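# Flip the gripper housing and return it to its tray

## Task

Flip the loose (unbolted) gripper housing so it lies upside down, then set it back into its tray. Its two halves must stay joined, and no more than about a fingernail's width of the housing may stick out past the tray's open side. The tray is loose, so it must end up upright on all four of its feet on the raised bench top, with no foot hanging more than half off an edge. Finally release the housing and pull the grippers away.

## Robot and tools

ROBOT AND FRAME. There are two arms, left_arm and right_arm. Their bases face each other across the table, and left_arm's base is on the +y side; the arm names do not match image left or right. Reported positions use one scene frame: the origin is at the table centre, +z points up, and the table surface is at z = +0.020 m. Each gripper's fingers point along its own +x axis and close along its own y axis. end_effector_position is the point between the fingers, about 3 to 4 cm short of the tips. Only the final 1.5 cm of each finger's inner face is flat, so grasp with the fingertips.

THE ROW. Every command is built from 14-number rows, each number in [-1, 1], always giving both arms even if one stays still. The order is left_arm dx, dy, dz, rx, ry, rz, opening, then right_arm dx, dy, dz, rx, ry, rz, opening. The six pose numbers are an offset, not a pose. They are measured from that arm's Hand target as it stood when the action or move began, and expressed in that Hand target's own axes. A value of 1.0 stands for 0.6 m or 180 degrees, and rx, ry, rz form one rotation vector. Within one action or move, every row counts from that same starting Hand target, not from the row before; but a new call starts from the new Hand target, so repeating an offset moves the arm further. Six zeros re-command the current Hand target. Opening is absolute: +1 is fully open (0.080 m), empty fingers close at about -0.78, and anything down to -1 adds no travel. Closing fully takes at least about 0.6 s.

execute_actions. Argument actions is a list holding one item or nothing. An empty list just reports the state, with pictures. An item with rows (1 to 15 rows) and steps (4 to 15, default 15) plays one row per control step of 1/30 s, the last row repeating if rows run out. An item with only steps (up to 300) waits, counted from the previous result, including your reply time. The optional cameras list picks images; ["all"] gives every camera. A result is taken 4 steps before the action finishes, and those steps run on while you reply. A refused call moves nothing.

move. target is one row or up to 15 rows; all rows count from the same starting Hand targets. Each gripper travels a straight path, turning the short way. speed is top path speed in m/s, 0.002 to 2.4 (default 0.25), one value or one per target; rotation is capped at twice that in rad/s. blend (metres) rounds corners through listed targets. blocking=false returns about 0.5 s after the start. Paths last at least 0.5 s and are cut at 10 s. Openings in the first target are sent at once; later ones are sent on arrival, pausing the arms. Paths do not avoid obstacles or the other arm. The result adds a move: line: done (within 8 mm and 2 degrees), off_target, moving, held, fault or blocked, with limits=paced (pose clipped) or limits=held (steps withheld). Blocked means an obstacle stopped that gripper; it then holds position, pressing little.

wait. seconds from 0 to 10; lets a running move continue and returns early when it ends. stop brakes a running move; fingers keep moving. zoom_image takes camera (cam_left_wrist or cam_right_wrist) and region [x0, y0, x1, y1] in pixels, at most 504 by 504, on that camera's latest image. finished_scene takes scene, the current scene's number; it ends the scene and cannot be reversed.

READING RESULTS. Each arm gives end_effector_position (m), end_effector_quat_wxyz, velocities (m/s, rad/s, omitted when joints read within noise), Joint positions (last value is the finger opening in m), grip_measured on the command scale, grip_effort_n (negative means closing; not pad force), Joint torques and External joint torques, and Hand target, the base for the next offsets. Wrist depth gives each camera's view as 7 by 7 cells of median distance in mm (70 to 1000; - means no value). Positions and orientation can be off by a few centimetres. Both cameras are 896x504 wrist cameras; their calibration was supplied.

GRIPPING. Command an opening about 0.08 below grip_measured at first contact for a firm hold; smaller margins grip more gently.

CAUTIONS. The commanded orientation is clipped to 32 degrees from the measured one each step. Sag, friction and long reach leave the gripper low, short or tilted; small moves may fail or go sideways, so check pose after each move. Avoid paths near an arm's own base, which can flip its shoulder. Fast moves overshoot and hit harder; targets set past a contact press harder. Contact torque reaching a joint's limit (waist 18.2, shoulder 22.5, elbow 22.4, wrist pitch 5.92, wrist yaw 5.9, wrist roll 5.54 N m) halts that arm for 10 s. Holding loads or straining toward unreachable poses heats motors; a MOTOR HOT line warns, and 95 °C stops the arm. Never let the arms or grippers collide or grip each other. Do not drop parts, release them while moving, slam them, or let anything leave the table. A camera cable resting on something counts as touching it. Loose objects may occasionally be nudged by outside pushes.

Each tool is called by a JSON object that holds its "method" and its "body", one argument or row to a line.

## Session

{"method": "execute_actions", "body": {
  "actions": []
}}

Scene clock: 0.00 s of 5467.00 s.
left_arm: end_effector_position=(+0.0315, +0.0795, +0.3219) grip_measured=+1.000 grip_effort_n=n/a end_effector_quat_wxyz=(+0.779, -0.031, +0.180, -0.600) | right_arm: end_effector_position=(+0.0006, -0.1849, +0.3687) grip_measured=+0.987 grip_effort_n=n/a end_effector_quat_wxyz=(+0.655, -0.181, +0.166, +0.715)
Joint positions: left_arm=[0.096 1.182 0.896 0.038 -0.133 -0.309 0.08] | right_arm=[-0.204 0.95 1.189 -0.752 -0.244 -0.135 0.079]
Joint velocities: within noise
Joint torques (N m): no reading
External joint torques (N m): no reading
Motor temperatures (°C): left_arm=[27 27 26 30 32 29] | right_arm=[24 30 24 27 36 33]
Heat: left arm: hottest wrist yaw 32 °C (+0.0 °C/min); right arm: hottest wrist yaw 36 °C (+0.0 °C/min).
Wrist depth (mm): cam_left_wrist=[- - - - - - - / - - - - - - - / - - 595 417 571 - - / - 458 309 336 384 550 538 / 368 405 258 274 248 87 547 / - - 218 234 225 84 76 / - - 195 203 192 200 -] | cam_right_wrist=[- - 793 723 726 - - / - 700 688 696 693 696 - / - 585 377 373 598 598 - / - 342 326 308 346 501 - / 433 - 300 296 308 101 483 / - - 277 278 279 90 - / - 77 253 253 255 250 -]
Hand target: left_arm +0.0315, +0.0797, +0.3262; +0.779, -0.035, +0.176, -0.601 | right_arm +0.0005, -0.1851, +0.3708; +0.656, -0.179, +0.163, +0.715

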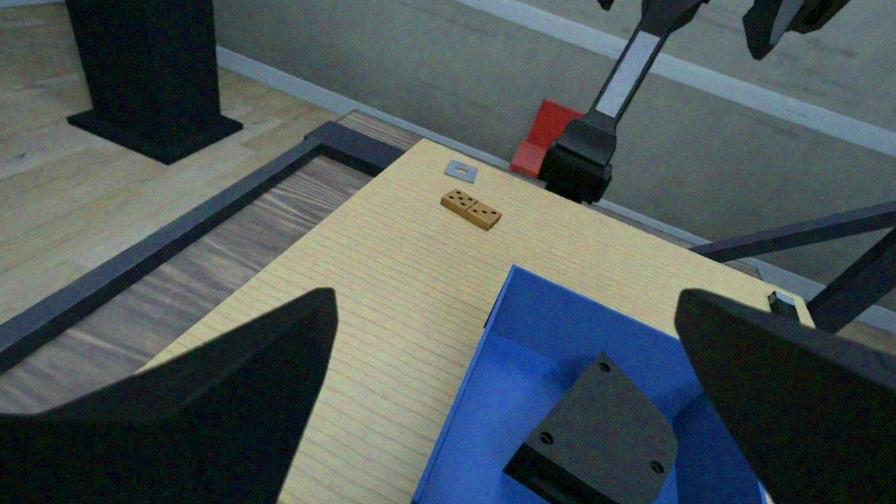

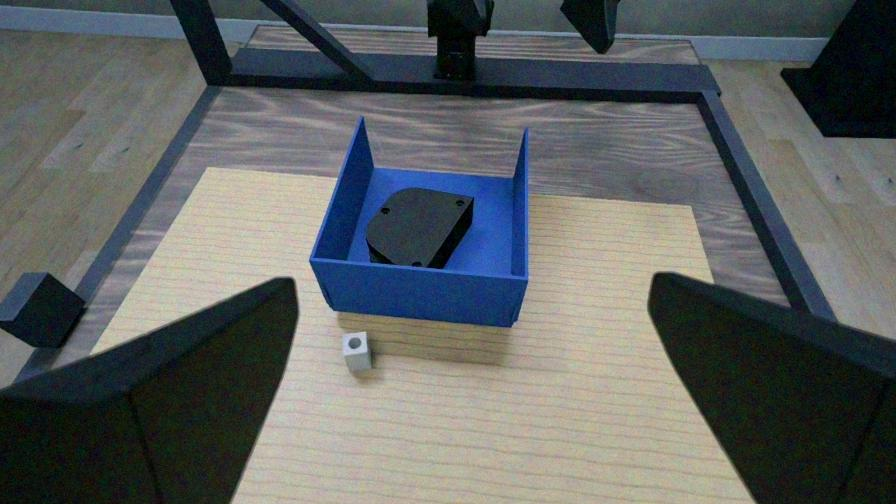

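{"method": "zoom_image", "body": {
  "camera": "cam_right_wrist",
  "region": [290, 110, 550, 340]
}}

{"method": "zoom_image", "body": {
  "camera": "cam_left_wrist",
  "region": [400, 240, 800, 504]
}}

Scaled by 1.938.

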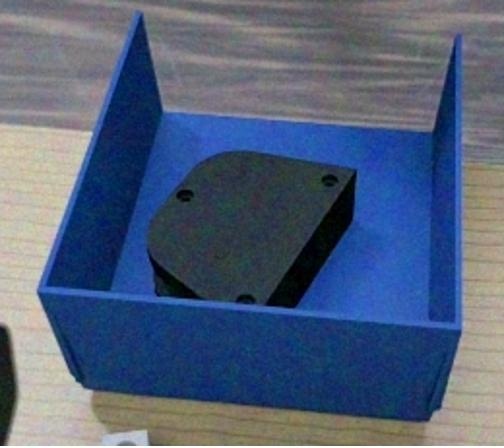

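Scaled by 1.260.

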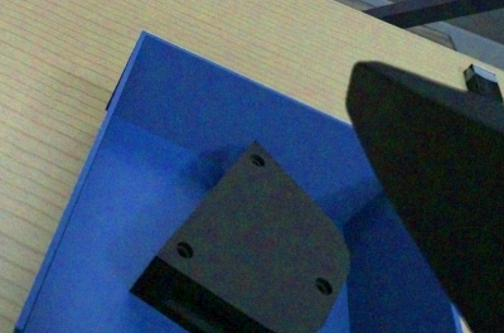

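{"method": "move", "body": {
  "target": [-0.117,0,0,0,0,0,1,0.069,0,0.151,0,0.12,0,1]
}}

Scene clock: 2.93 s of 5467.00 s.
left_arm: end_effector_position=(+0.0170, +0.1445, +0.3436) grip_measured=+1.000 grip_effort_n=1.2 end_effector_quat_wxyz=(+0.779, -0.033, +0.175, -0.602) | right_arm: end_effector_position=(-0.0054, -0.1080, +0.4309) grip_measured=+0.987 grip_effort_n=-2.1 end_effector_quat_wxyz=(+0.614, -0.310, +0.284, +0.668)
Joint positions: left_arm=[0.044 0.907 0.843 -0.176 -0.183 -0.317 0.08] | right_arm=[-0.086 1.698 2.33 -1.506 -0.102 -0.123 0.079]
Joint velocities: within noise
Joint torques (N m): left_arm=[-0.17 -3.66 6.02 1.76 -0.15 -0.15] | right_arm=[0.38 -4.64 6.09 1.68 0.02 0.11]
External joint torques (N m): left_arm=[-0.16 -1.55 -0.55 0.15 -0.12 -0.16] | right_arm=[0.42 0.87 1.5 0.38 0.07 0.11]
Motor temperatures (°C): left_arm=[27 28 27 31 32 29] | right_arm=[24 30 24 28 36 33]
Heat: left arm: hottest wrist yaw 32 °C (+0.0 °C/min); right arm: hottest wrist yaw 36 °C (+0.0 °C/min).
Wrist depth (mm): cam_left_wrist=[- - - - - - - / - - - - - - - / - - 651 477 665 - - / - 497 344 371 436 613 619 / 402 441 289 302 302 87 - / - - 250 257 261 84 76 / - - 348 240 239 217 -] | cam_right_wrist=[- 561 574 578 582 581 - / - 541 544 548 557 556 - / - 366 357 352 368 530 - / 482 349 342 314 351 502 - / 477 - 327 327 337 101 478 / - - 317 321 321 90 - / - 77 306 309 310 - -]
Hand target: left_arm +0.0165, +0.1463, +0.3425; +0.779, -0.035, +0.176, -0.601 | right_arm -0.0064, -0.1063, +0.4314; +0.614, -0.310, +0.283, +0.669
Off the commanded pose: left_arm 0.002 m, 0 deg | right_arm 0.002 m, 0 deg.
Kept back: nothing.
move: done
camera_calibration:
cam_left_wrist: T_world_to_cam=[[-0.929115, -0.283197, 0.237791, -0.0111222], [-0.356399, 0.514292, -0.780054, 0.228176], [0.0986153, -0.809508, -0.578767, 0.394537], [0, 0, 0, 1]] pos_world=[0.0320805, 0.198882, 0.40898]
cam_right_wrist: T_world_to_cam=[[0.997439, 0.0635916, 0.0327438, 0.0052282], [0.0702961, -0.956077, -0.284563, 0.0418878], [0.0132098, 0.286136, -0.958098, 0.527266], [0, 0, 0, 1]] pos_world=[-0.0151244, -0.111154, 0.516921]

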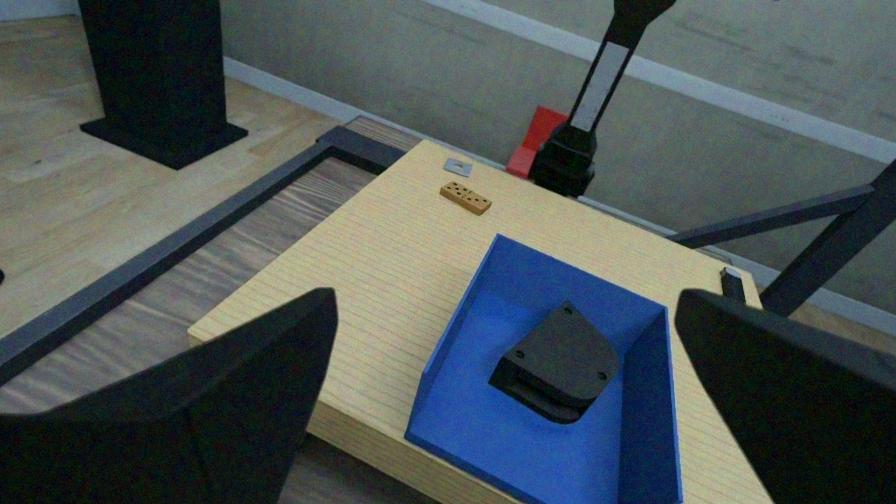

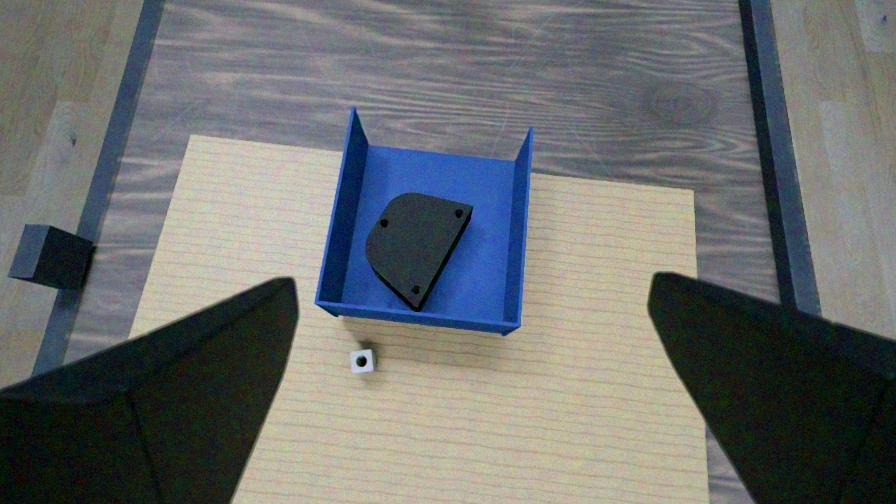

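{"method": "zoom_image", "body": {
  "camera": "cam_right_wrist",
  "region": [300, 90, 550, 350]
}}

{"method": "zoom_image", "body": {
  "camera": "cam_left_wrist",
  "region": [400, 224, 700, 504]
}}

{"method": "zoom_image", "body": {
  "camera": "cam_left_wrist",
  "region": [470, 290, 640, 440]
}}

Scaled by 1.938.

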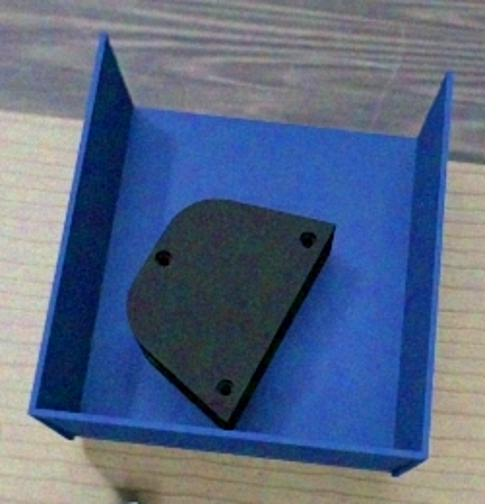

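Scaled by 1.680.

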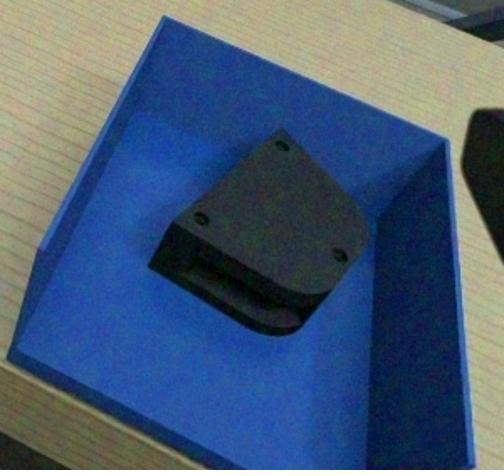

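Scaled by 2.965.

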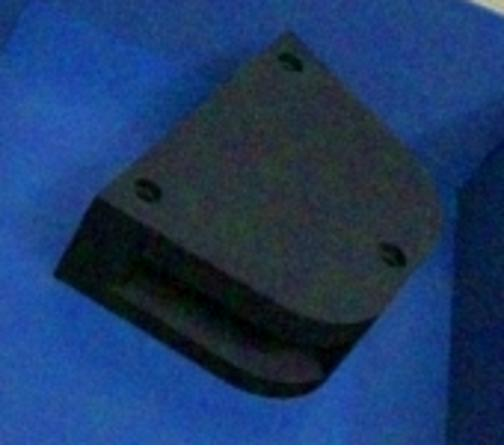

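{"method": "move", "body": {
  "target": [0,0,0,0,0,0,1,0,0,0,0,-0.19,0,1],
  "cameras": ["cam_right_wrist"]
}}

{"method": "zoom_image", "body": {
  "camera": "cam_right_wrist",
  "region": [300, 50, 700, 350]
}}

Scene clock: 5.53 s of 5467.00 s.
left_arm: end_effector_position=(+0.0170, +0.1445, +0.3435) grip_measured=+1.000 grip_effort_n=2.1 end_effector_quat_wxyz=(+0.779, -0.033, +0.175, -0.601) | right_arm: end_effector_position=(-0.0070, -0.1040, +0.4296) grip_measured=+0.987 grip_effort_n=-2.1 end_effector_quat_wxyz=(+0.669, -0.104, +0.092, +0.730)
Joint positions: left_arm=[0.044 0.907 0.843 -0.177 -0.183 -0.317 0.08] | right_arm=[-0.114 1.186 1.366 -0.463 -0.181 -0.057 0.079]
Joint velocities: within noise
Joint torques (N m): left_arm=[-0.16 -3.6 6.01 1.78 -0.15 -0.15] | right_arm=[-0.35 -4.56 6.19 2.49 -0.14 0.18]
External joint torques (N m): left_arm=[-0.16 -1.43 -0.66 0.14 -0.12 -0.17] | right_arm=[-0.36 -0.85 -0.25 0.81 -0.1 0.18]
Motor temperatures (°C): left_arm=[27 28 27 31 32 29] | right_arm=[24 31 25 28 36 33]
Heat: left arm: hottest wrist yaw 32 °C (+0.0 °C/min); right arm: hottest wrist yaw 36 °C (+0.0 °C/min).
Wrist depth (mm): cam_left_wrist=[- - - - - - - / - - - - - - - / - - 657 477 664 - - / - 494 342 371 434 609 613 / 403 442 290 303 302 87 - / - - 249 258 261 85 75 / - - 347 241 240 218 -] | cam_right_wrist=[- - - 337 336 - - / - 629 - 325 362 - - / - - 843 803 816 - - / - - 718 716 707 748 - / - - 610 606 607 100 - / - - 358 356 359 89 - / - 77 311 299 320 - -]
Hand target: left_arm +0.0165, +0.1463, +0.3425; +0.779, -0.035, +0.176, -0.601 | right_arm -0.0064, -0.1064, +0.4315; +0.670, -0.099, +0.090, +0.730
Off the commanded pose: left_arm 0.002 m, 0 deg | right_arm 0.003 m, 1 deg.
Kept back: nothing.
move: done
camera_calibration:
cam_right_wrist: T_world_to_cam=[[0.998463, 0.052441, 0.0179323, 0.011746], [0.0473048, -0.637795, -0.768752, 0.286441], [-0.028877, 0.768419, -0.639295, 0.437739], [0, 0, 0, 1]] pos_world=[-0.0126374, -0.154292, 0.499836]
Images, in order (width x height): cam_right_wrist 896x504.

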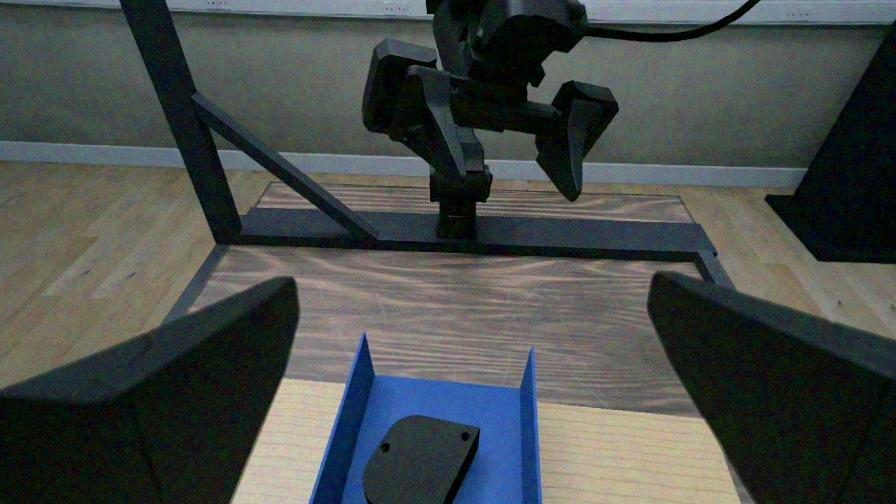

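Scaled by 1.260.

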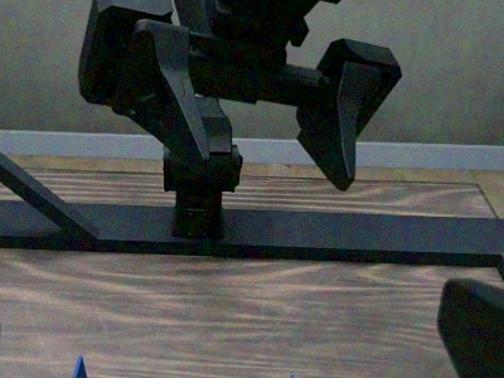

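{"method": "zoom_image", "body": {
  "camera": "cam_right_wrist",
  "region": [350, 20, 640, 220]
}}

Scaled by 1.738.

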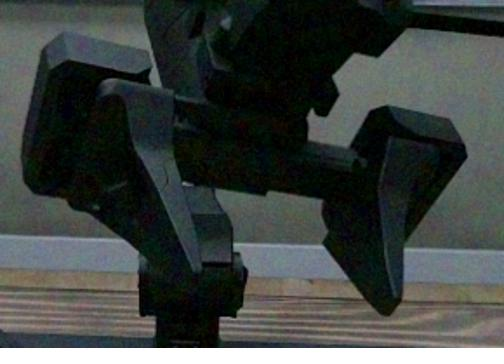

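{"method": "move", "body": {
  "target": [0.1208,0.003,-0.1149,0.1085,-0.0437,-0.2103,0.65,-0.1,0,0,0,0.09,0,1]
}}

Scene clock: 8.70 s of 5467.00 s.
left_arm: end_effector_position=(+0.0109, +0.0893, +0.2609) grip_measured=+0.652 grip_effort_n=-11.4 end_effector_quat_wxyz=(+0.547, -0.001, +0.005, -0.837) | right_arm: end_effector_position=(-0.0021, -0.1644, +0.4442) grip_measured=+0.987 grip_effort_n=-2.1 end_effector_quat_wxyz=(+0.650, -0.203, +0.187, +0.708)
Joint positions: left_arm=[0.389 1.388 0.556 0.828 0.793 -0.007 0.064] | right_arm=[-0.158 1.225 1.723 -1.071 -0.196 -0.124 0.079]
Joint velocities: within noise
Joint torques (N m): left_arm=[0.31 -4.22 5.89 2.01 0.14 0.22] | right_arm=[-0.36 -2.57 7.18 1.99 -0.19 -0.1]
External joint torques (N m): left_arm=[0.32 0.12 0.23 0.6 0.14 0.22] | right_arm=[-0.38 0.37 1.78 0.43 -0.1 -0.1]
Motor temperatures (°C): left_arm=[27 28 27 31 32 29] | right_arm=[24 31 25 29 36 33]
Heat: left arm: hottest wrist yaw 32 °C (+0.0 °C/min); right arm: hottest wrist yaw 36 °C (+0.0 °C/min).
Wrist depth (mm): cam_left_wrist=[- - - - - - - / - - - - - - - / - - 551 - - - - / - 324 231 234 241 - - / 242 256 97 199 201 101 - / - - 165 172 180 78 - / - - 143 148 150 147 -] | cam_right_wrist=[- - 820 617 352 - - / - - 726 411 389 743 - / - 671 659 652 632 664 - / - 569 408 406 593 603 - / - - 367 351 380 101 - / - - 345 343 350 90 - / - 77 319 320 322 - -]
Hand target: left_arm +0.0119, +0.0890, +0.2606; -0.547, +0.000, -0.001, +0.837 | right_arm -0.0014, -0.1639, +0.4473; +0.650, -0.202, +0.184, +0.709
Off the commanded pose: left_arm 0.001 m, 0 deg | right_arm 0.003 m, 0 deg.
Kept back: nothing.
move: done
camera_calibration:
cam_left_wrist: T_world_to_cam=[[-0.921382, 0.388462, -0.0123938, -0.00764746], [0.159849, 0.349688, -0.923129, 0.236297], [-0.354266, -0.852535, -0.384292, 0.260713], [0, 0, 0, 1]] pos_world=[0.0475436, 0.142607, 0.318228]
cam_right_wrist: T_world_to_cam=[[0.998225, 0.0553254, 0.0220273, 0.00845638], [0.0581367, -0.825339, -0.561637, 0.136071], [-0.0128928, 0.561921, -0.827091, 0.543233], [0, 0, 0, 1]] pos_world=[-0.00934829, -0.193417, 0.525539]

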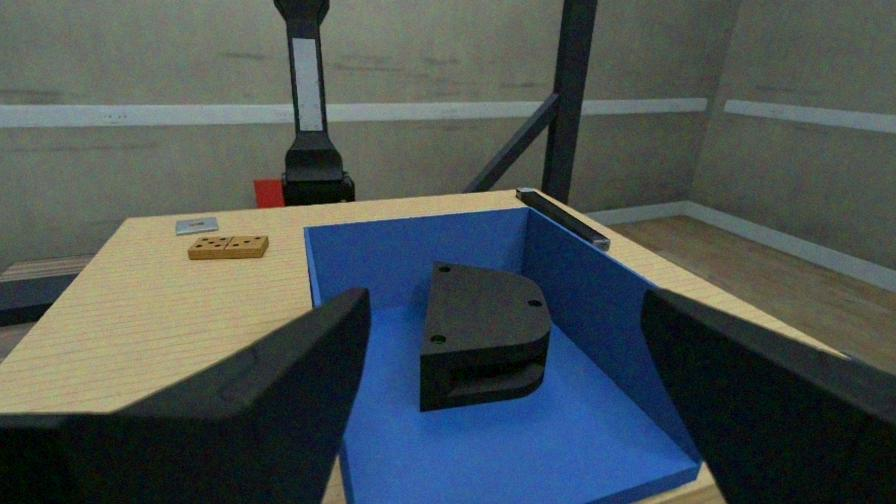

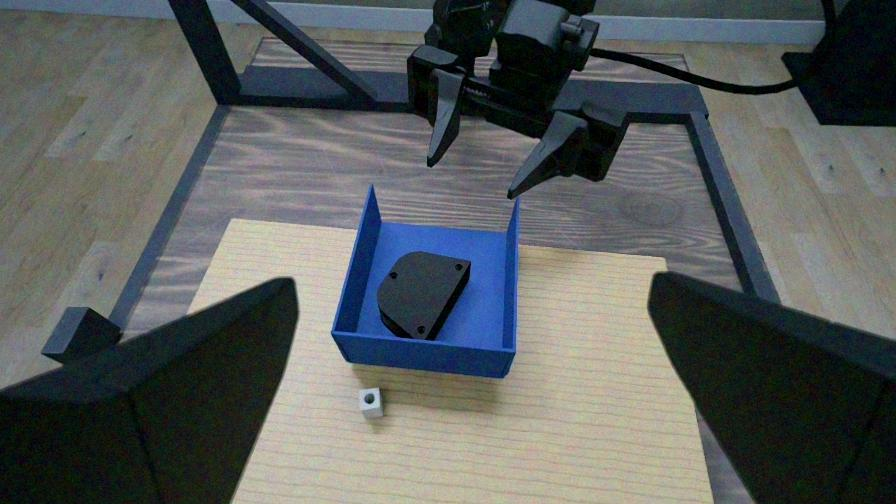

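{"method": "zoom_image", "body": {
  "camera": "cam_right_wrist",
  "region": [320, 40, 650, 380]
}}

{"method": "zoom_image", "body": {
  "camera": "cam_left_wrist",
  "region": [300, 190, 720, 504]
}}

Scaled by 1.482.

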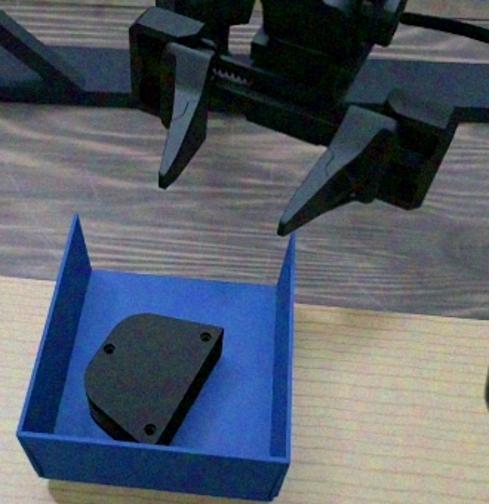

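Scaled by 1.200.

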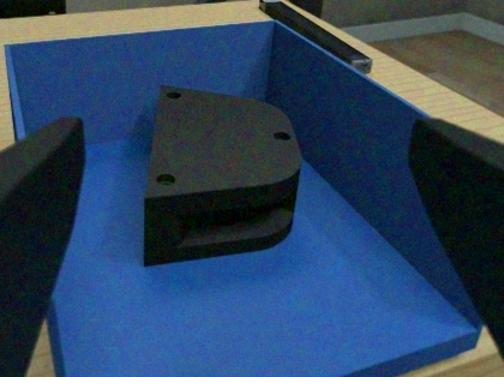

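{"method": "move", "body": {
  "target": [-0.16,0,0.05,0,0,0,0.65,0.2828,0.0822,-0.1037,0.0248,0.2955,-0.0146,-0.85]
}}

Scene clock: 12.47 s of 5467.00 s.
left_arm: end_effector_position=(+0.0512, +0.1750, +0.2913) grip_measured=+0.652 grip_effort_n=-11.9 end_effector_quat_wxyz=(+0.547, -0.002, +0.004, -0.837) | right_arm: end_effector_position=(-0.0585, -0.0579, +0.3040) grip_measured=-0.794 grip_effort_n=-83.5 end_effector_quat_wxyz=(+0.562, -0.417, +0.426, +0.573)
Joint positions: left_arm=[0.748 1.058 0.491 0.564 1.151 -0.006 0.064] | right_arm=[0.096 1.992 2.29 -1.575 0.013 0.104 0]
Joint velocities: within noise
Joint torques (N m): left_arm=[0.34 -4.07 5.36 1.36 0.12 0.26] | right_arm=[0.37 -7.23 6.84 0.92 -0.05 0.14]
External joint torques (N m): left_arm=[0.36 -1.53 -0.77 0.11 0.12 0.25] | right_arm=[0.31 1.01 1.6 0.15 -0.06 0.14]
Motor temperatures (°C): left_arm=[27 28 28 32 32 29] | right_arm=[24 31 26 29 36 33]
Heat: left arm: hottest wrist pitch 32 °C (+9.6 °C/min); right arm: hottest wrist yaw 36 °C (+0.0 °C/min).
Wrist depth (mm): cam_left_wrist=[- - - 274 309 - - / - - - 302 - - - / - - - - - - - / - 446 413 331 408 - - / 553 321 97 270 274 101 - / 460 - 225 238 253 78 - / - - 220 243 368 - -] | cam_right_wrist=[190 191 191 179 180 180 194 / 194 194 195 159 157 178 199 / 198 197 198 161 162 176 202 / 200 201 202 189 189 174 205 / 205 204 205 89 165 209 211 / - - - - - - - / - - - - - - -]
Hand target: left_arm +0.0504, +0.1769, +0.2907; -0.548, +0.000, -0.001, +0.837 | right_arm -0.0600, -0.0568, +0.3053; +0.522, -0.477, +0.477, +0.522
Off the commanded pose: left_arm 0.002 m, 0 deg | right_arm 0.002 m, 12 deg.
joint sent to its limit (right arm) — joint 4 (wrist pitch), lower limit.
Kept back: nothing.
move: off_target (right_arm)
camera_calibration:
cam_left_wrist: T_world_to_cam=[[-0.921372, 0.388473, -0.0127291, -0.00331926], [0.159646, 0.34838, -0.923658, 0.228351], [-0.354381, -0.853065, -0.383005, 0.359382], [0, 0, 0, 1]] pos_world=[0.0878448, 0.228313, 0.348521]
cam_right_wrist: T_world_to_cam=[[0.999807, -0.00348977, 0.019314, 0.0594725], [-0.00580346, -0.992627, 0.121068, -0.0724305], [0.0187491, -0.121157, -0.992456, 0.379215], [0, 0, 0, 1]] pos_world=[-0.0669913, -0.0257444, 0.383975]

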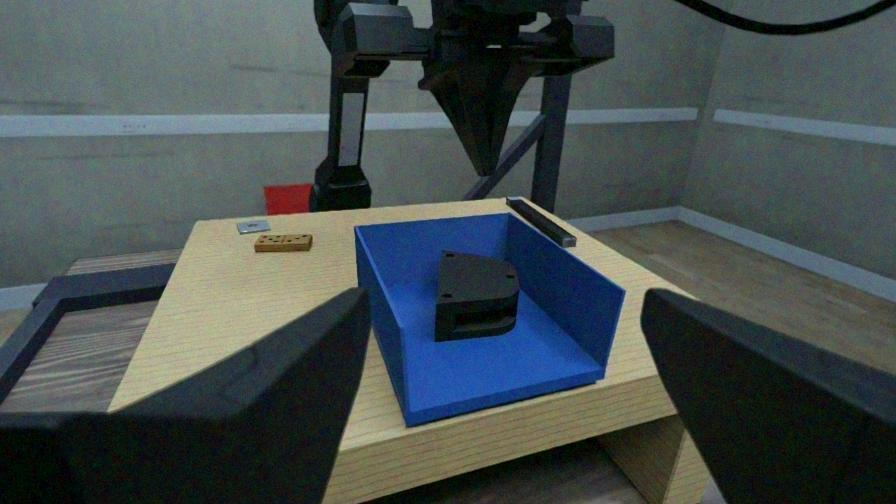

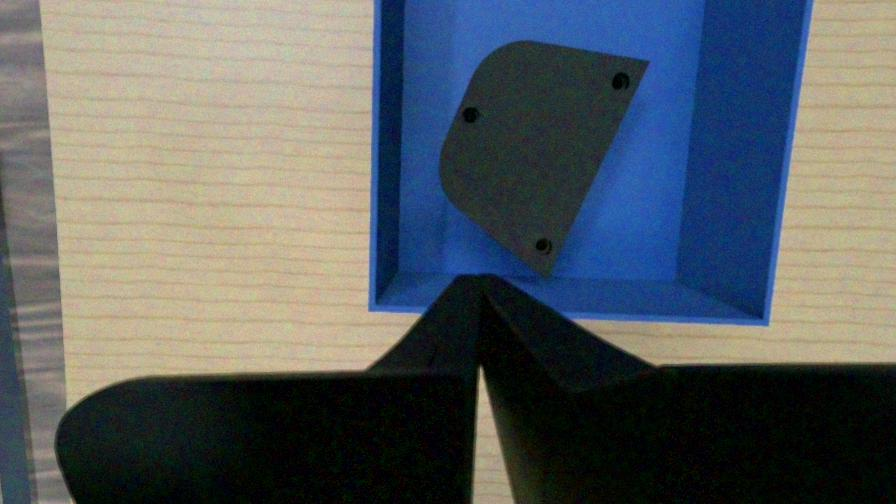

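{"method": "move", "body": {
  "target": [0,0,0.03,0,0.1,0,0.52,-0.25,-0.1,-0.195,0,-0.2,0,-0.8],
  "cameras": [],
  "speed": 0.3
}}

{"method": "move", "body": {
  "target": [0.325,-0.003,-0.1,0,0.4,0,0.52,0,0,0,0,0,0,-0.8]
}}

Scene clock: 15.40 s of 5467.00 s.
left_arm: end_effector_position=(+0.0499, +0.1785, +0.3031) grip_measured=+0.522 grip_effort_n=-11.9 end_effector_quat_wxyz=(+0.541, +0.127, +0.096, -0.826) | right_arm: end_effector_position=(-0.0005, -0.1870, +0.4430) grip_measured=-0.793 grip_effort_n=-43.0 end_effector_quat_wxyz=(+0.644, -0.294, +0.294, +0.643)
Joint positions: left_arm=[0.721 1.064 0.896 -0.488 1.03 0.561 0.059] | right_arm=[-0.1 1.439 2.139 -1.558 -0.056 -0.065 0]
Joint velocities: within noise
Joint torques (N m): left_arm=[-0.19 -2.85 8.94 1.3 0.28 0.24] | right_arm=[-0.36 -3.25 5.31 1.71 -0.15 -0.1]
External joint torques (N m): left_arm=[-0.2 -0.12 2.68 0.1 -0.04 0.23] | right_arm=[-0.35 0.24 0.9 0.37 -0.12 -0.1]
Motor temperatures (°C): left_arm=[27 28 28 32 32 29] | right_arm=[24 31 26 29 36 33]
Heat: left arm: hottest wrist pitch 32 °C (+7.8 °C/min); right arm: hottest wrist yaw 36 °C (+0.0 °C/min).
Wrist depth (mm): cam_left_wrist=[- - - - - - - / - 726 456 468 508 - - / 586 364 342 311 323 - - / 482 290 292 275 282 320 - / 420 254 96 252 285 320 - / 378 - 86 372 385 - - / - - 325 336 338 - -] | cam_right_wrist=[- 593 593 600 605 609 - / - 406 392 390 406 576 - / 542 382 366 361 387 542 - / 505 364 363 365 370 519 - / 488 341 349 - 354 494 - / - - - - - - - / - - - - - - -]
Hand target: left_arm +0.0503, +0.1769, +0.3087; -0.541, -0.131, -0.086, +0.827 | right_arm +0.0001, -0.1867, +0.4441; +0.644, -0.292, +0.293, +0.644
Off the commanded pose: left_arm 0.006 m, 1 deg | right_arm 0.001 m, 0 deg.
Kept back: nothing.
move: done
No camera images: "cameras" was empty.

Scene clock: 18.43 s of 5467.00 s.
left_arm: end_effector_position=(-0.0155, +0.0272, +0.2195) grip_measured=+0.521 grip_effort_n=-5.3 end_effector_quat_wxyz=(+0.410, +0.574, +0.362, -0.610) | right_arm: end_effector_position=(-0.0006, -0.1871, +0.4429) grip_measured=-0.793 grip_effort_n=-42.6 end_effector_quat_wxyz=(+0.643, -0.294, +0.294, +0.643)
Joint positions: left_arm=[0.025 2.191 2.271 -1.567 0.007 0.43 0.058] | right_arm=[-0.1 1.439 2.139 -1.558 -0.057 -0.066 0]
Joint velocities: within noise
Joint torques (N m): left_arm=[-0.71 -2.8 3.38 0.5 -0.24 -0.31] | right_arm=[-0.36 -3.17 5.38 1.73 -0.14 -0.1]
External joint torques (N m): left_arm=[-0.76 6.66 -1.91 0.06 -0.26 -0.31] | right_arm=[-0.34 0.3 1.02 0.42 -0.11 -0.1]
Motor temperatures (°C): left_arm=[26 28 29 32 32 29] | right_arm=[24 31 26 29 36 33]
Heat: left arm: hottest wrist pitch 32 °C (+6.5 °C/min); right arm: hottest wrist yaw 36 °C (+0.0 °C/min).
Wrist depth (mm): cam_left_wrist=[- 89 89 - - - 73 / - 92 93 - - 91 81 / - 87 98 - - 95 88 / - 83 103 75 73 101 88 / - 83 97 109 106 104 91 / - - - 115 304 - - / - - 326 325 322 - -] | cam_right_wrist=[- 591 293 175 612 618 - / - 406 394 255 403 577 - / 540 382 367 363 383 541 - / 501 365 359 360 364 518 - / 493 341 351 - 355 491 - / - - - - - - - / - - - - - - -]
Hand target: left_arm -0.0182, +0.0248, +0.1913; +0.387, +0.592, +0.387, -0.592 | right_arm -0.0001, -0.1867, +0.4442; +0.644, -0.292, +0.293, +0.644
Off the commanded pose: left_arm 0.028 m, 5 deg | right_arm 0.001 m, 0 deg.
joint sent to its limit (left arm) — joint 4 (wrist pitch), lower limit.
Kept back: nothing.
move: off_target (left_arm)
camera_calibration:
cam_left_wrist: T_world_to_cam=[[-0.906509, 0.419909, -0.0437951, -0.00200375], [0.387687, 0.869011, 0.307441, -0.0566978], [0.167156, 0.261719, -0.950559, 0.284554], [0, 0, 0, 1]] pos_world=[-0.0274003, -0.0243608, 0.287829]
cam_right_wrist: T_world_to_cam=[[0.999258, -0.0234379, 0.0305753, -0.0102452], [-0.0133959, -0.95551, -0.294656, -0.0261321], [0.0361211, 0.294028, -0.955114, 0.561501], [0, 0, 0, 1]] pos_world=[-0.0103945, -0.190306, 0.528911]

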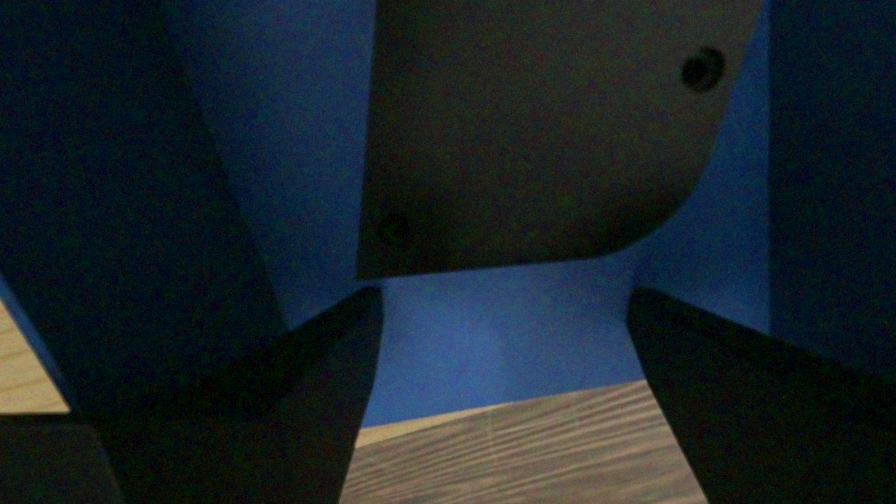

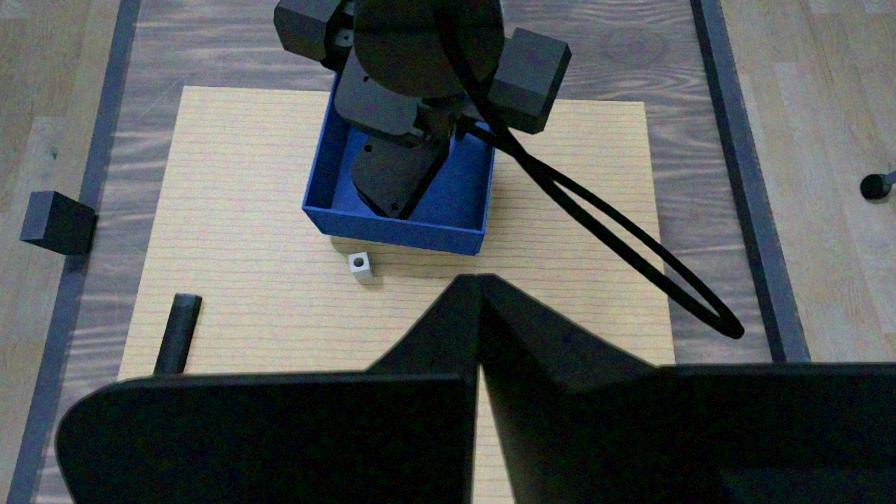

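{"method": "move", "body": {
  "target": [-0.19,0,0,0,0,0,0.52,0,0,0,0,0,0,-0.8],
  "speed": 0.15
}}

Scene clock: 19.83 s of 5467.00 s.
left_arm: end_effector_position=(-0.0177, +0.0255, +0.2972) grip_measured=+0.521 grip_effort_n=-5.8 end_effector_quat_wxyz=(+0.479, +0.520, +0.281, -0.649) | right_arm: end_effector_position=(-0.0006, -0.1871, +0.4429) grip_measured=-0.793 grip_effort_n=-43.0 end_effector_quat_wxyz=(+0.643, -0.294, +0.294, +0.643)
Joint positions: left_arm=[0.018 2.057 2.345 -1.523 0.002 0.425 0.058] | right_arm=[-0.1 1.439 2.139 -1.558 -0.057 -0.066 0]
Joint velocities: within noise
Joint torques (N m): left_arm=[-0.05 -10.67 6.55 1.28 -0.06 -0.2] | right_arm=[-0.35 -3.19 5.38 1.72 -0.14 -0.1]
External joint torques (N m): left_arm=[-0.03 -2.16 1.39 0.45 -0.09 -0.19] | right_arm=[-0.36 0.28 1.01 0.41 -0.11 -0.11]
Motor temperatures (°C): left_arm=[26 28 29 32 32 29] | right_arm=[24 32 27 29 36 33]
Heat: left arm: hottest wrist pitch 32 °C (+6.1 °C/min); right arm: hottest wrist yaw 36 °C (+0.0 °C/min).
Wrist depth (mm): cam_left_wrist=[204 198 144 155 163 148 165 / 208 201 163 172 142 154 168 / 213 205 171 177 146 154 171 / 368 209 175 181 173 151 174 / 374 214 96 183 178 122 312 / - - - 349 345 - - / - - 372 362 350 - -] | cam_right_wrist=[- 593 586 593 589 603 - / - 404 391 390 406 564 - / 540 385 364 364 388 539 - / 498 362 360 360 369 517 - / 486 344 352 - 357 494 - / - - - - - - - / - - - - - - -]
Hand target: left_arm -0.0182, +0.0247, +0.3053; -0.387, -0.592, -0.387, +0.592 | right_arm -0.0001, -0.1867, +0.4442; +0.644, -0.292, +0.293, +0.644
Off the commanded pose: left_arm 0.008 m, 19 deg | right_arm 0.001 m, 0 deg.
joint sent to its limit (left arm) — joint 3 (elbow), upper limit, where the elbow is as straight as it goes.
Kept back: nothing.
move: off_target (left_arm)
camera_calibration:
cam_left_wrist: T_world_to_cam=[[-0.90527, 0.396386, -0.152853, 0.0330834], [0.387629, 0.917919, 0.0846657, -0.0132069], [0.173867, 0.017395, -0.984615, 0.375639], [0, 0, 0, 1]] pos_world=[-0.0302426, -0.00752516, 0.376035]
cam_right_wrist: T_world_to_cam=[[0.999258, -0.0234379, 0.0305753, -0.0102452], [-0.0133959, -0.95551, -0.294656, -0.0261321], [0.0361211, 0.294028, -0.955114, 0.561501], [0, 0, 0, 1]] pos_world=[-0.0103945, -0.190306, 0.528911]

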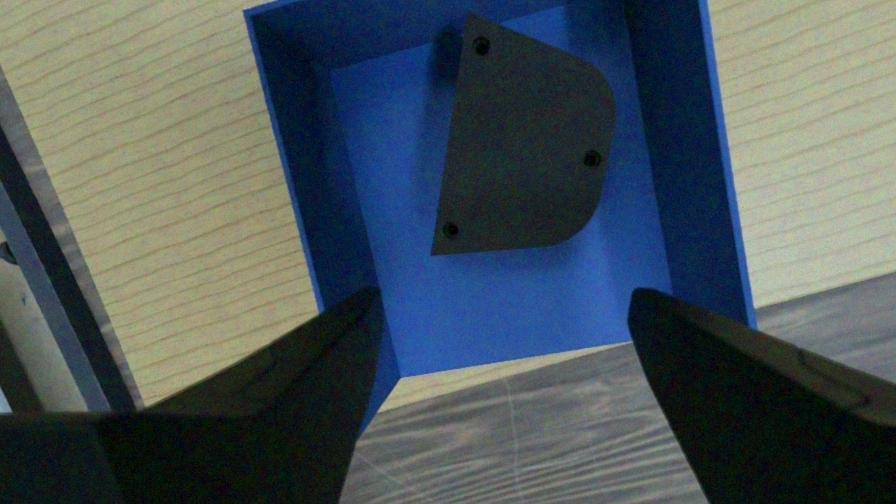

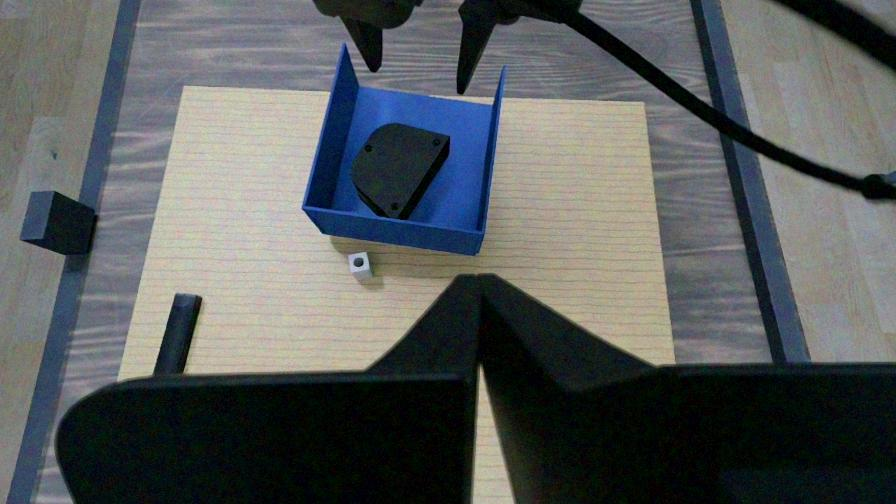

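{"method": "move", "body": {
  "target": [0.042,0.001,0.0807,0.0506,0,0,0.5,0,0,0,0,0,0,-0.8],
  "speed": 0.12
}}

Scene clock: 22.47 s of 5467.00 s.
left_arm: end_effector_position=(-0.0358, -0.0166, +0.2791) grip_measured=+0.502 grip_effort_n=-11.9 end_effector_quat_wxyz=(+0.462, +0.529, +0.208, -0.681) | right_arm: end_effector_position=(-0.0006, -0.1871, +0.4429) grip_measured=-0.793 grip_effort_n=-42.6 end_effector_quat_wxyz=(+0.643, -0.294, +0.294, +0.643)
Joint positions: left_arm=[-0.021 2.128 2.345 -1.366 0.002 0.53 0.058] | right_arm=[-0.1 1.439 2.139 -1.558 -0.057 -0.066 0]
Joint velocities: within noise
Joint torques (N m): left_arm=[-0.17 -9.35 6.99 1.42 0.01 0.22] | right_arm=[-0.35 -3.17 5.38 1.73 -0.14 -0.1]
External joint torques (N m): left_arm=[-0.16 0.04 1.47 0.47 -0.01 0.23] | right_arm=[-0.36 0.15 1.1 0.43 -0.11 -0.1]
Motor temperatures (°C): left_arm=[26 29 29 32 32 29] | right_arm=[24 32 27 29 36 33]
Heat: left arm: hottest wrist pitch 32 °C (+5.3 °C/min); right arm: hottest wrist yaw 36 °C (+0.0 °C/min).
Wrist depth (mm): cam_left_wrist=[200 192 182 171 164 154 147 / 207 195 184 173 132 152 149 / 210 198 150 137 151 142 150 / 212 201 153 165 129 137 150 / 215 204 97 166 130 87 151 / - - - 167 133 88 - / - - 145 166 158 - -] | cam_right_wrist=[- 586 188 213 603 620 - / - 403 310 217 400 558 - / 539 382 366 364 384 543 - / 502 365 358 361 366 518 - / 488 343 349 - 355 491 - / - - - - - - - / - - - - - - -]
Hand target: left_arm -0.0371, -0.0200, +0.2800; -0.338, -0.621, -0.339, +0.621 | right_arm -0.0001, -0.1867, +0.4442; +0.644, -0.292, +0.293, +0.644
Off the commanded pose: left_arm 0.004 m, 24 deg | right_arm 0.001 m, 0 deg.
joint sent to its limit (left arm) — joint 3 (elbow), upper limit, where the elbow is as straight as it goes.
Kept back: nothing.
move: off_target (left_arm)
camera_calibration:
cam_left_wrist: T_world_to_cam=[[-0.837123, 0.498621, -0.224948, 0.0548868], [0.506858, 0.8617, 0.023824, 0.0542565], [0.205717, -0.094073, -0.974079, 0.358042], [0, 0, 0, 1]] pos_world=[-0.0552086, -0.0404385, 0.359816]
cam_right_wrist: T_world_to_cam=[[0.999258, -0.0234379, 0.0305753, -0.0102452], [-0.0133959, -0.95551, -0.294656, -0.0261321], [0.0361211, 0.294028, -0.955114, 0.561501], [0, 0, 0, 1]] pos_world=[-0.0103945, -0.190306, 0.528911]

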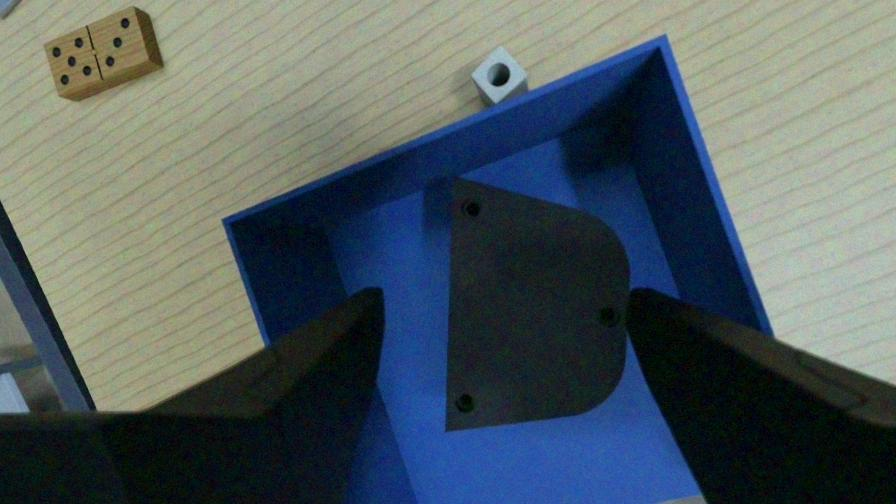

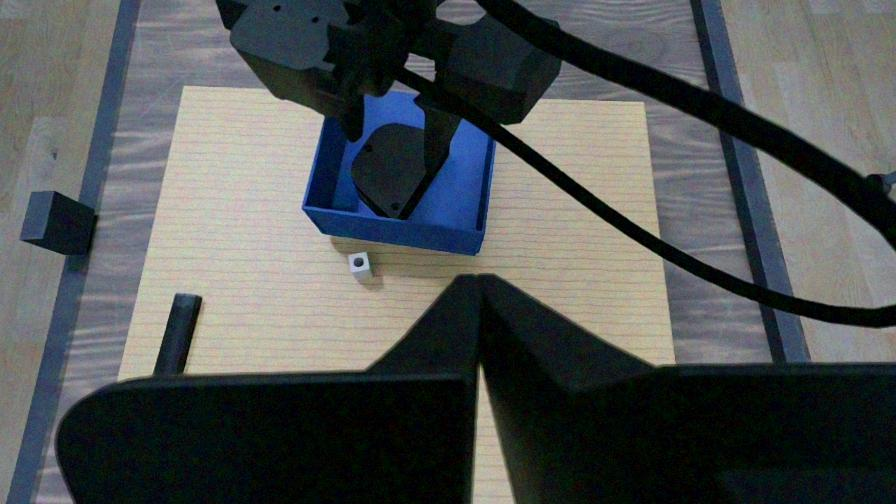

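{"method": "move", "body": {
  "target": [0.033,0,0,0,0,0,0.5,0,0,0,0,0,0,-0.8],
  "speed": 0.1,
  "cameras": ["cam_left_wrist"]
}}

Scene clock: 25.30 s of 5467.00 s.
left_arm: end_effector_position=(-0.0359, -0.0177, +0.2603) grip_measured=+0.502 grip_effort_n=-11.4 end_effector_quat_wxyz=(+0.447, +0.542, +0.226, -0.675) | right_arm: end_effector_position=(-0.0006, -0.1871, +0.4429) grip_measured=-0.793 grip_effort_n=-43.0 end_effector_quat_wxyz=(+0.643, -0.294, +0.294, +0.643)
Joint positions: left_arm=[-0.021 2.165 2.345 -1.384 0.002 0.531 0.058] | right_arm=[-0.1 1.439 2.139 -1.558 -0.057 -0.066 0]
Joint velocities: within noise
Joint torques (N m): left_arm=[-0.15 -9.44 6.94 0.89 -0.01 0.21] | right_arm=[-0.35 -3.18 5.38 1.73 -0.14 -0.1]
External joint torques (N m): left_arm=[-0.22 0.03 1.52 0.05 -0.02 0.22] | right_arm=[-0.38 0.24 1.02 0.4 -0.1 -0.1]
Motor temperatures (°C): left_arm=[26 30 29 32 32 29] | right_arm=[24 32 27 29 36 33]
Heat: left arm: hottest wrist pitch 32 °C (+4.7 °C/min); right arm: hottest wrist yaw 36 °C (+0.0 °C/min).
Wrist depth (mm): cam_left_wrist=[169 164 155 148 141 132 130 / 175 166 157 96 127 98 131 / 178 168 127 123 132 104 133 / 182 111 148 114 110 119 135 / 185 179 97 146 111 87 136 / 189 - - 123 115 88 - / - - 144 150 142 - -] | cam_right_wrist=[- 587 211 247 612 611 - / - 404 208 232 403 576 - / 545 384 365 344 379 545 - / 503 364 361 362 366 505 - / 488 342 351 - 354 356 - / - - - - - - - / - - - - - - -]
Hand target: left_arm -0.0371, -0.0199, +0.2602; -0.338, -0.621, -0.339, +0.620 | right_arm -0.0001, -0.1867, +0.4442; +0.644, -0.292, +0.293, +0.644
Off the commanded pose: left_arm 0.003 m, 21 deg | right_arm 0.001 m, 0 deg.
joint sent to its limit (left arm) — joint 3 (elbow), upper limit, where the elbow is as straight as it goes.
Kept back: nothing.
move: off_target (left_arm)
camera_calibration:
cam_left_wrist: T_world_to_cam=[[-0.836297, 0.511148, -0.198332, 0.0445107], [0.50745, 0.858581, 0.0730266, 0.042797], [0.207611, -0.0395716, -0.977411, 0.341642], [0, 0, 0, 1]] pos_world=[-0.0554219, -0.0459769, 0.339627]
Images, in order (width x height): cam_left_wrist 896x504.

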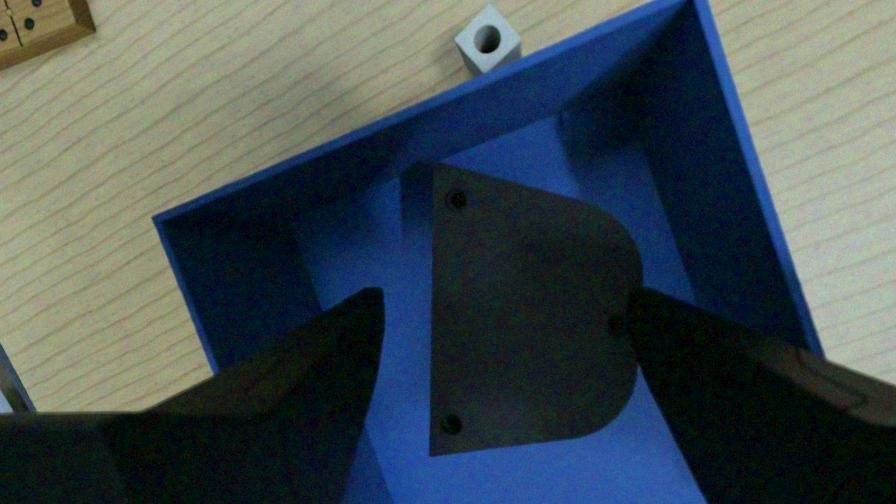

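{"method": "move", "body": {
  "target": [-0.003,0,-0.0273,0,-0.133,0,0.5,0,0,0,0,0,0,-0.8],
  "speed": 0.1,
  "cameras": ["cam_left_wrist"]
}}

Scene clock: 27.03 s of 5467.00 s.
left_arm: end_effector_position=(-0.0281, -0.0085, +0.2551) grip_measured=+0.502 grip_effort_n=-11.4 end_effector_quat_wxyz=(+0.400, +0.482, +0.270, -0.732) | right_arm: end_effector_position=(-0.0006, -0.1871, +0.4429) grip_measured=-0.793 grip_effort_n=-43.0 end_effector_quat_wxyz=(+0.643, -0.294, +0.294, +0.643)
Joint positions: left_arm=[0.071 2.142 2.279 -1.383 0.239 0.585 0.058] | right_arm=[-0.1 1.439 2.139 -1.558 -0.057 -0.066 0]
Joint velocities: within noise
Joint torques (N m): left_arm=[0.19 -12.76 4.73 1.24 0.3 0.24] | right_arm=[-0.36 -3.18 5.39 1.73 -0.14 -0.1]
External joint torques (N m): left_arm=[0.2 -3.5 -0.69 0.43 0.14 0.24] | right_arm=[-0.37 0.29 1.03 0.42 -0.1 -0.1]
Motor temperatures (°C): left_arm=[26 30 29 32 32 29] | right_arm=[24 32 27 29 36 33]
Heat: left arm: hottest wrist pitch 32 °C (+4.4 °C/min); right arm: hottest wrist yaw 36 °C (+0.0 °C/min).
Wrist depth (mm): cam_left_wrist=[145 145 146 95 111 149 150 / 145 146 98 126 135 104 150 / - 102 135 109 122 108 151 / - 115 135 109 110 112 152 / 147 110 94 110 110 87 152 / 148 - - 110 138 88 - / - - 137 138 138 - -] | cam_right_wrist=[- 592 219 216 599 616 - / - 406 356 235 400 566 - / 539 384 364 360 382 543 - / 500 362 361 361 369 519 - / 488 343 351 - 356 495 - / - - - - - - - / - - - - - - -]
Hand target: left_arm -0.0281, -0.0062, +0.2620; -0.402, -0.479, -0.262, +0.736 | right_arm -0.0001, -0.1867, +0.4442; +0.644, -0.292, +0.293, +0.644
Off the commanded pose: left_arm 0.007 m, 1 deg | right_arm 0.001 m, 0 deg.
Kept back: nothing.
move: done
camera_calibration:
cam_left_wrist: T_world_to_cam=[[-0.83668, 0.547594, -0.0103585, -0.0024571], [0.547681, 0.836634, -0.00944054, 0.0533118], [0.00349668, -0.0135719, -0.999902, 0.335442], [0, 0, 0, 1]] pos_world=[-0.0324266, -0.0387044, 0.335887]
Images, in order (width x height): cam_left_wrist 896x504.

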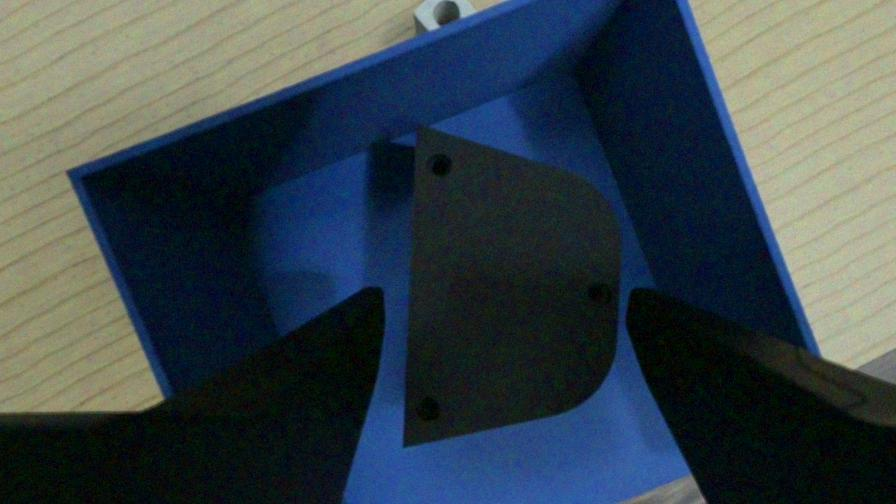

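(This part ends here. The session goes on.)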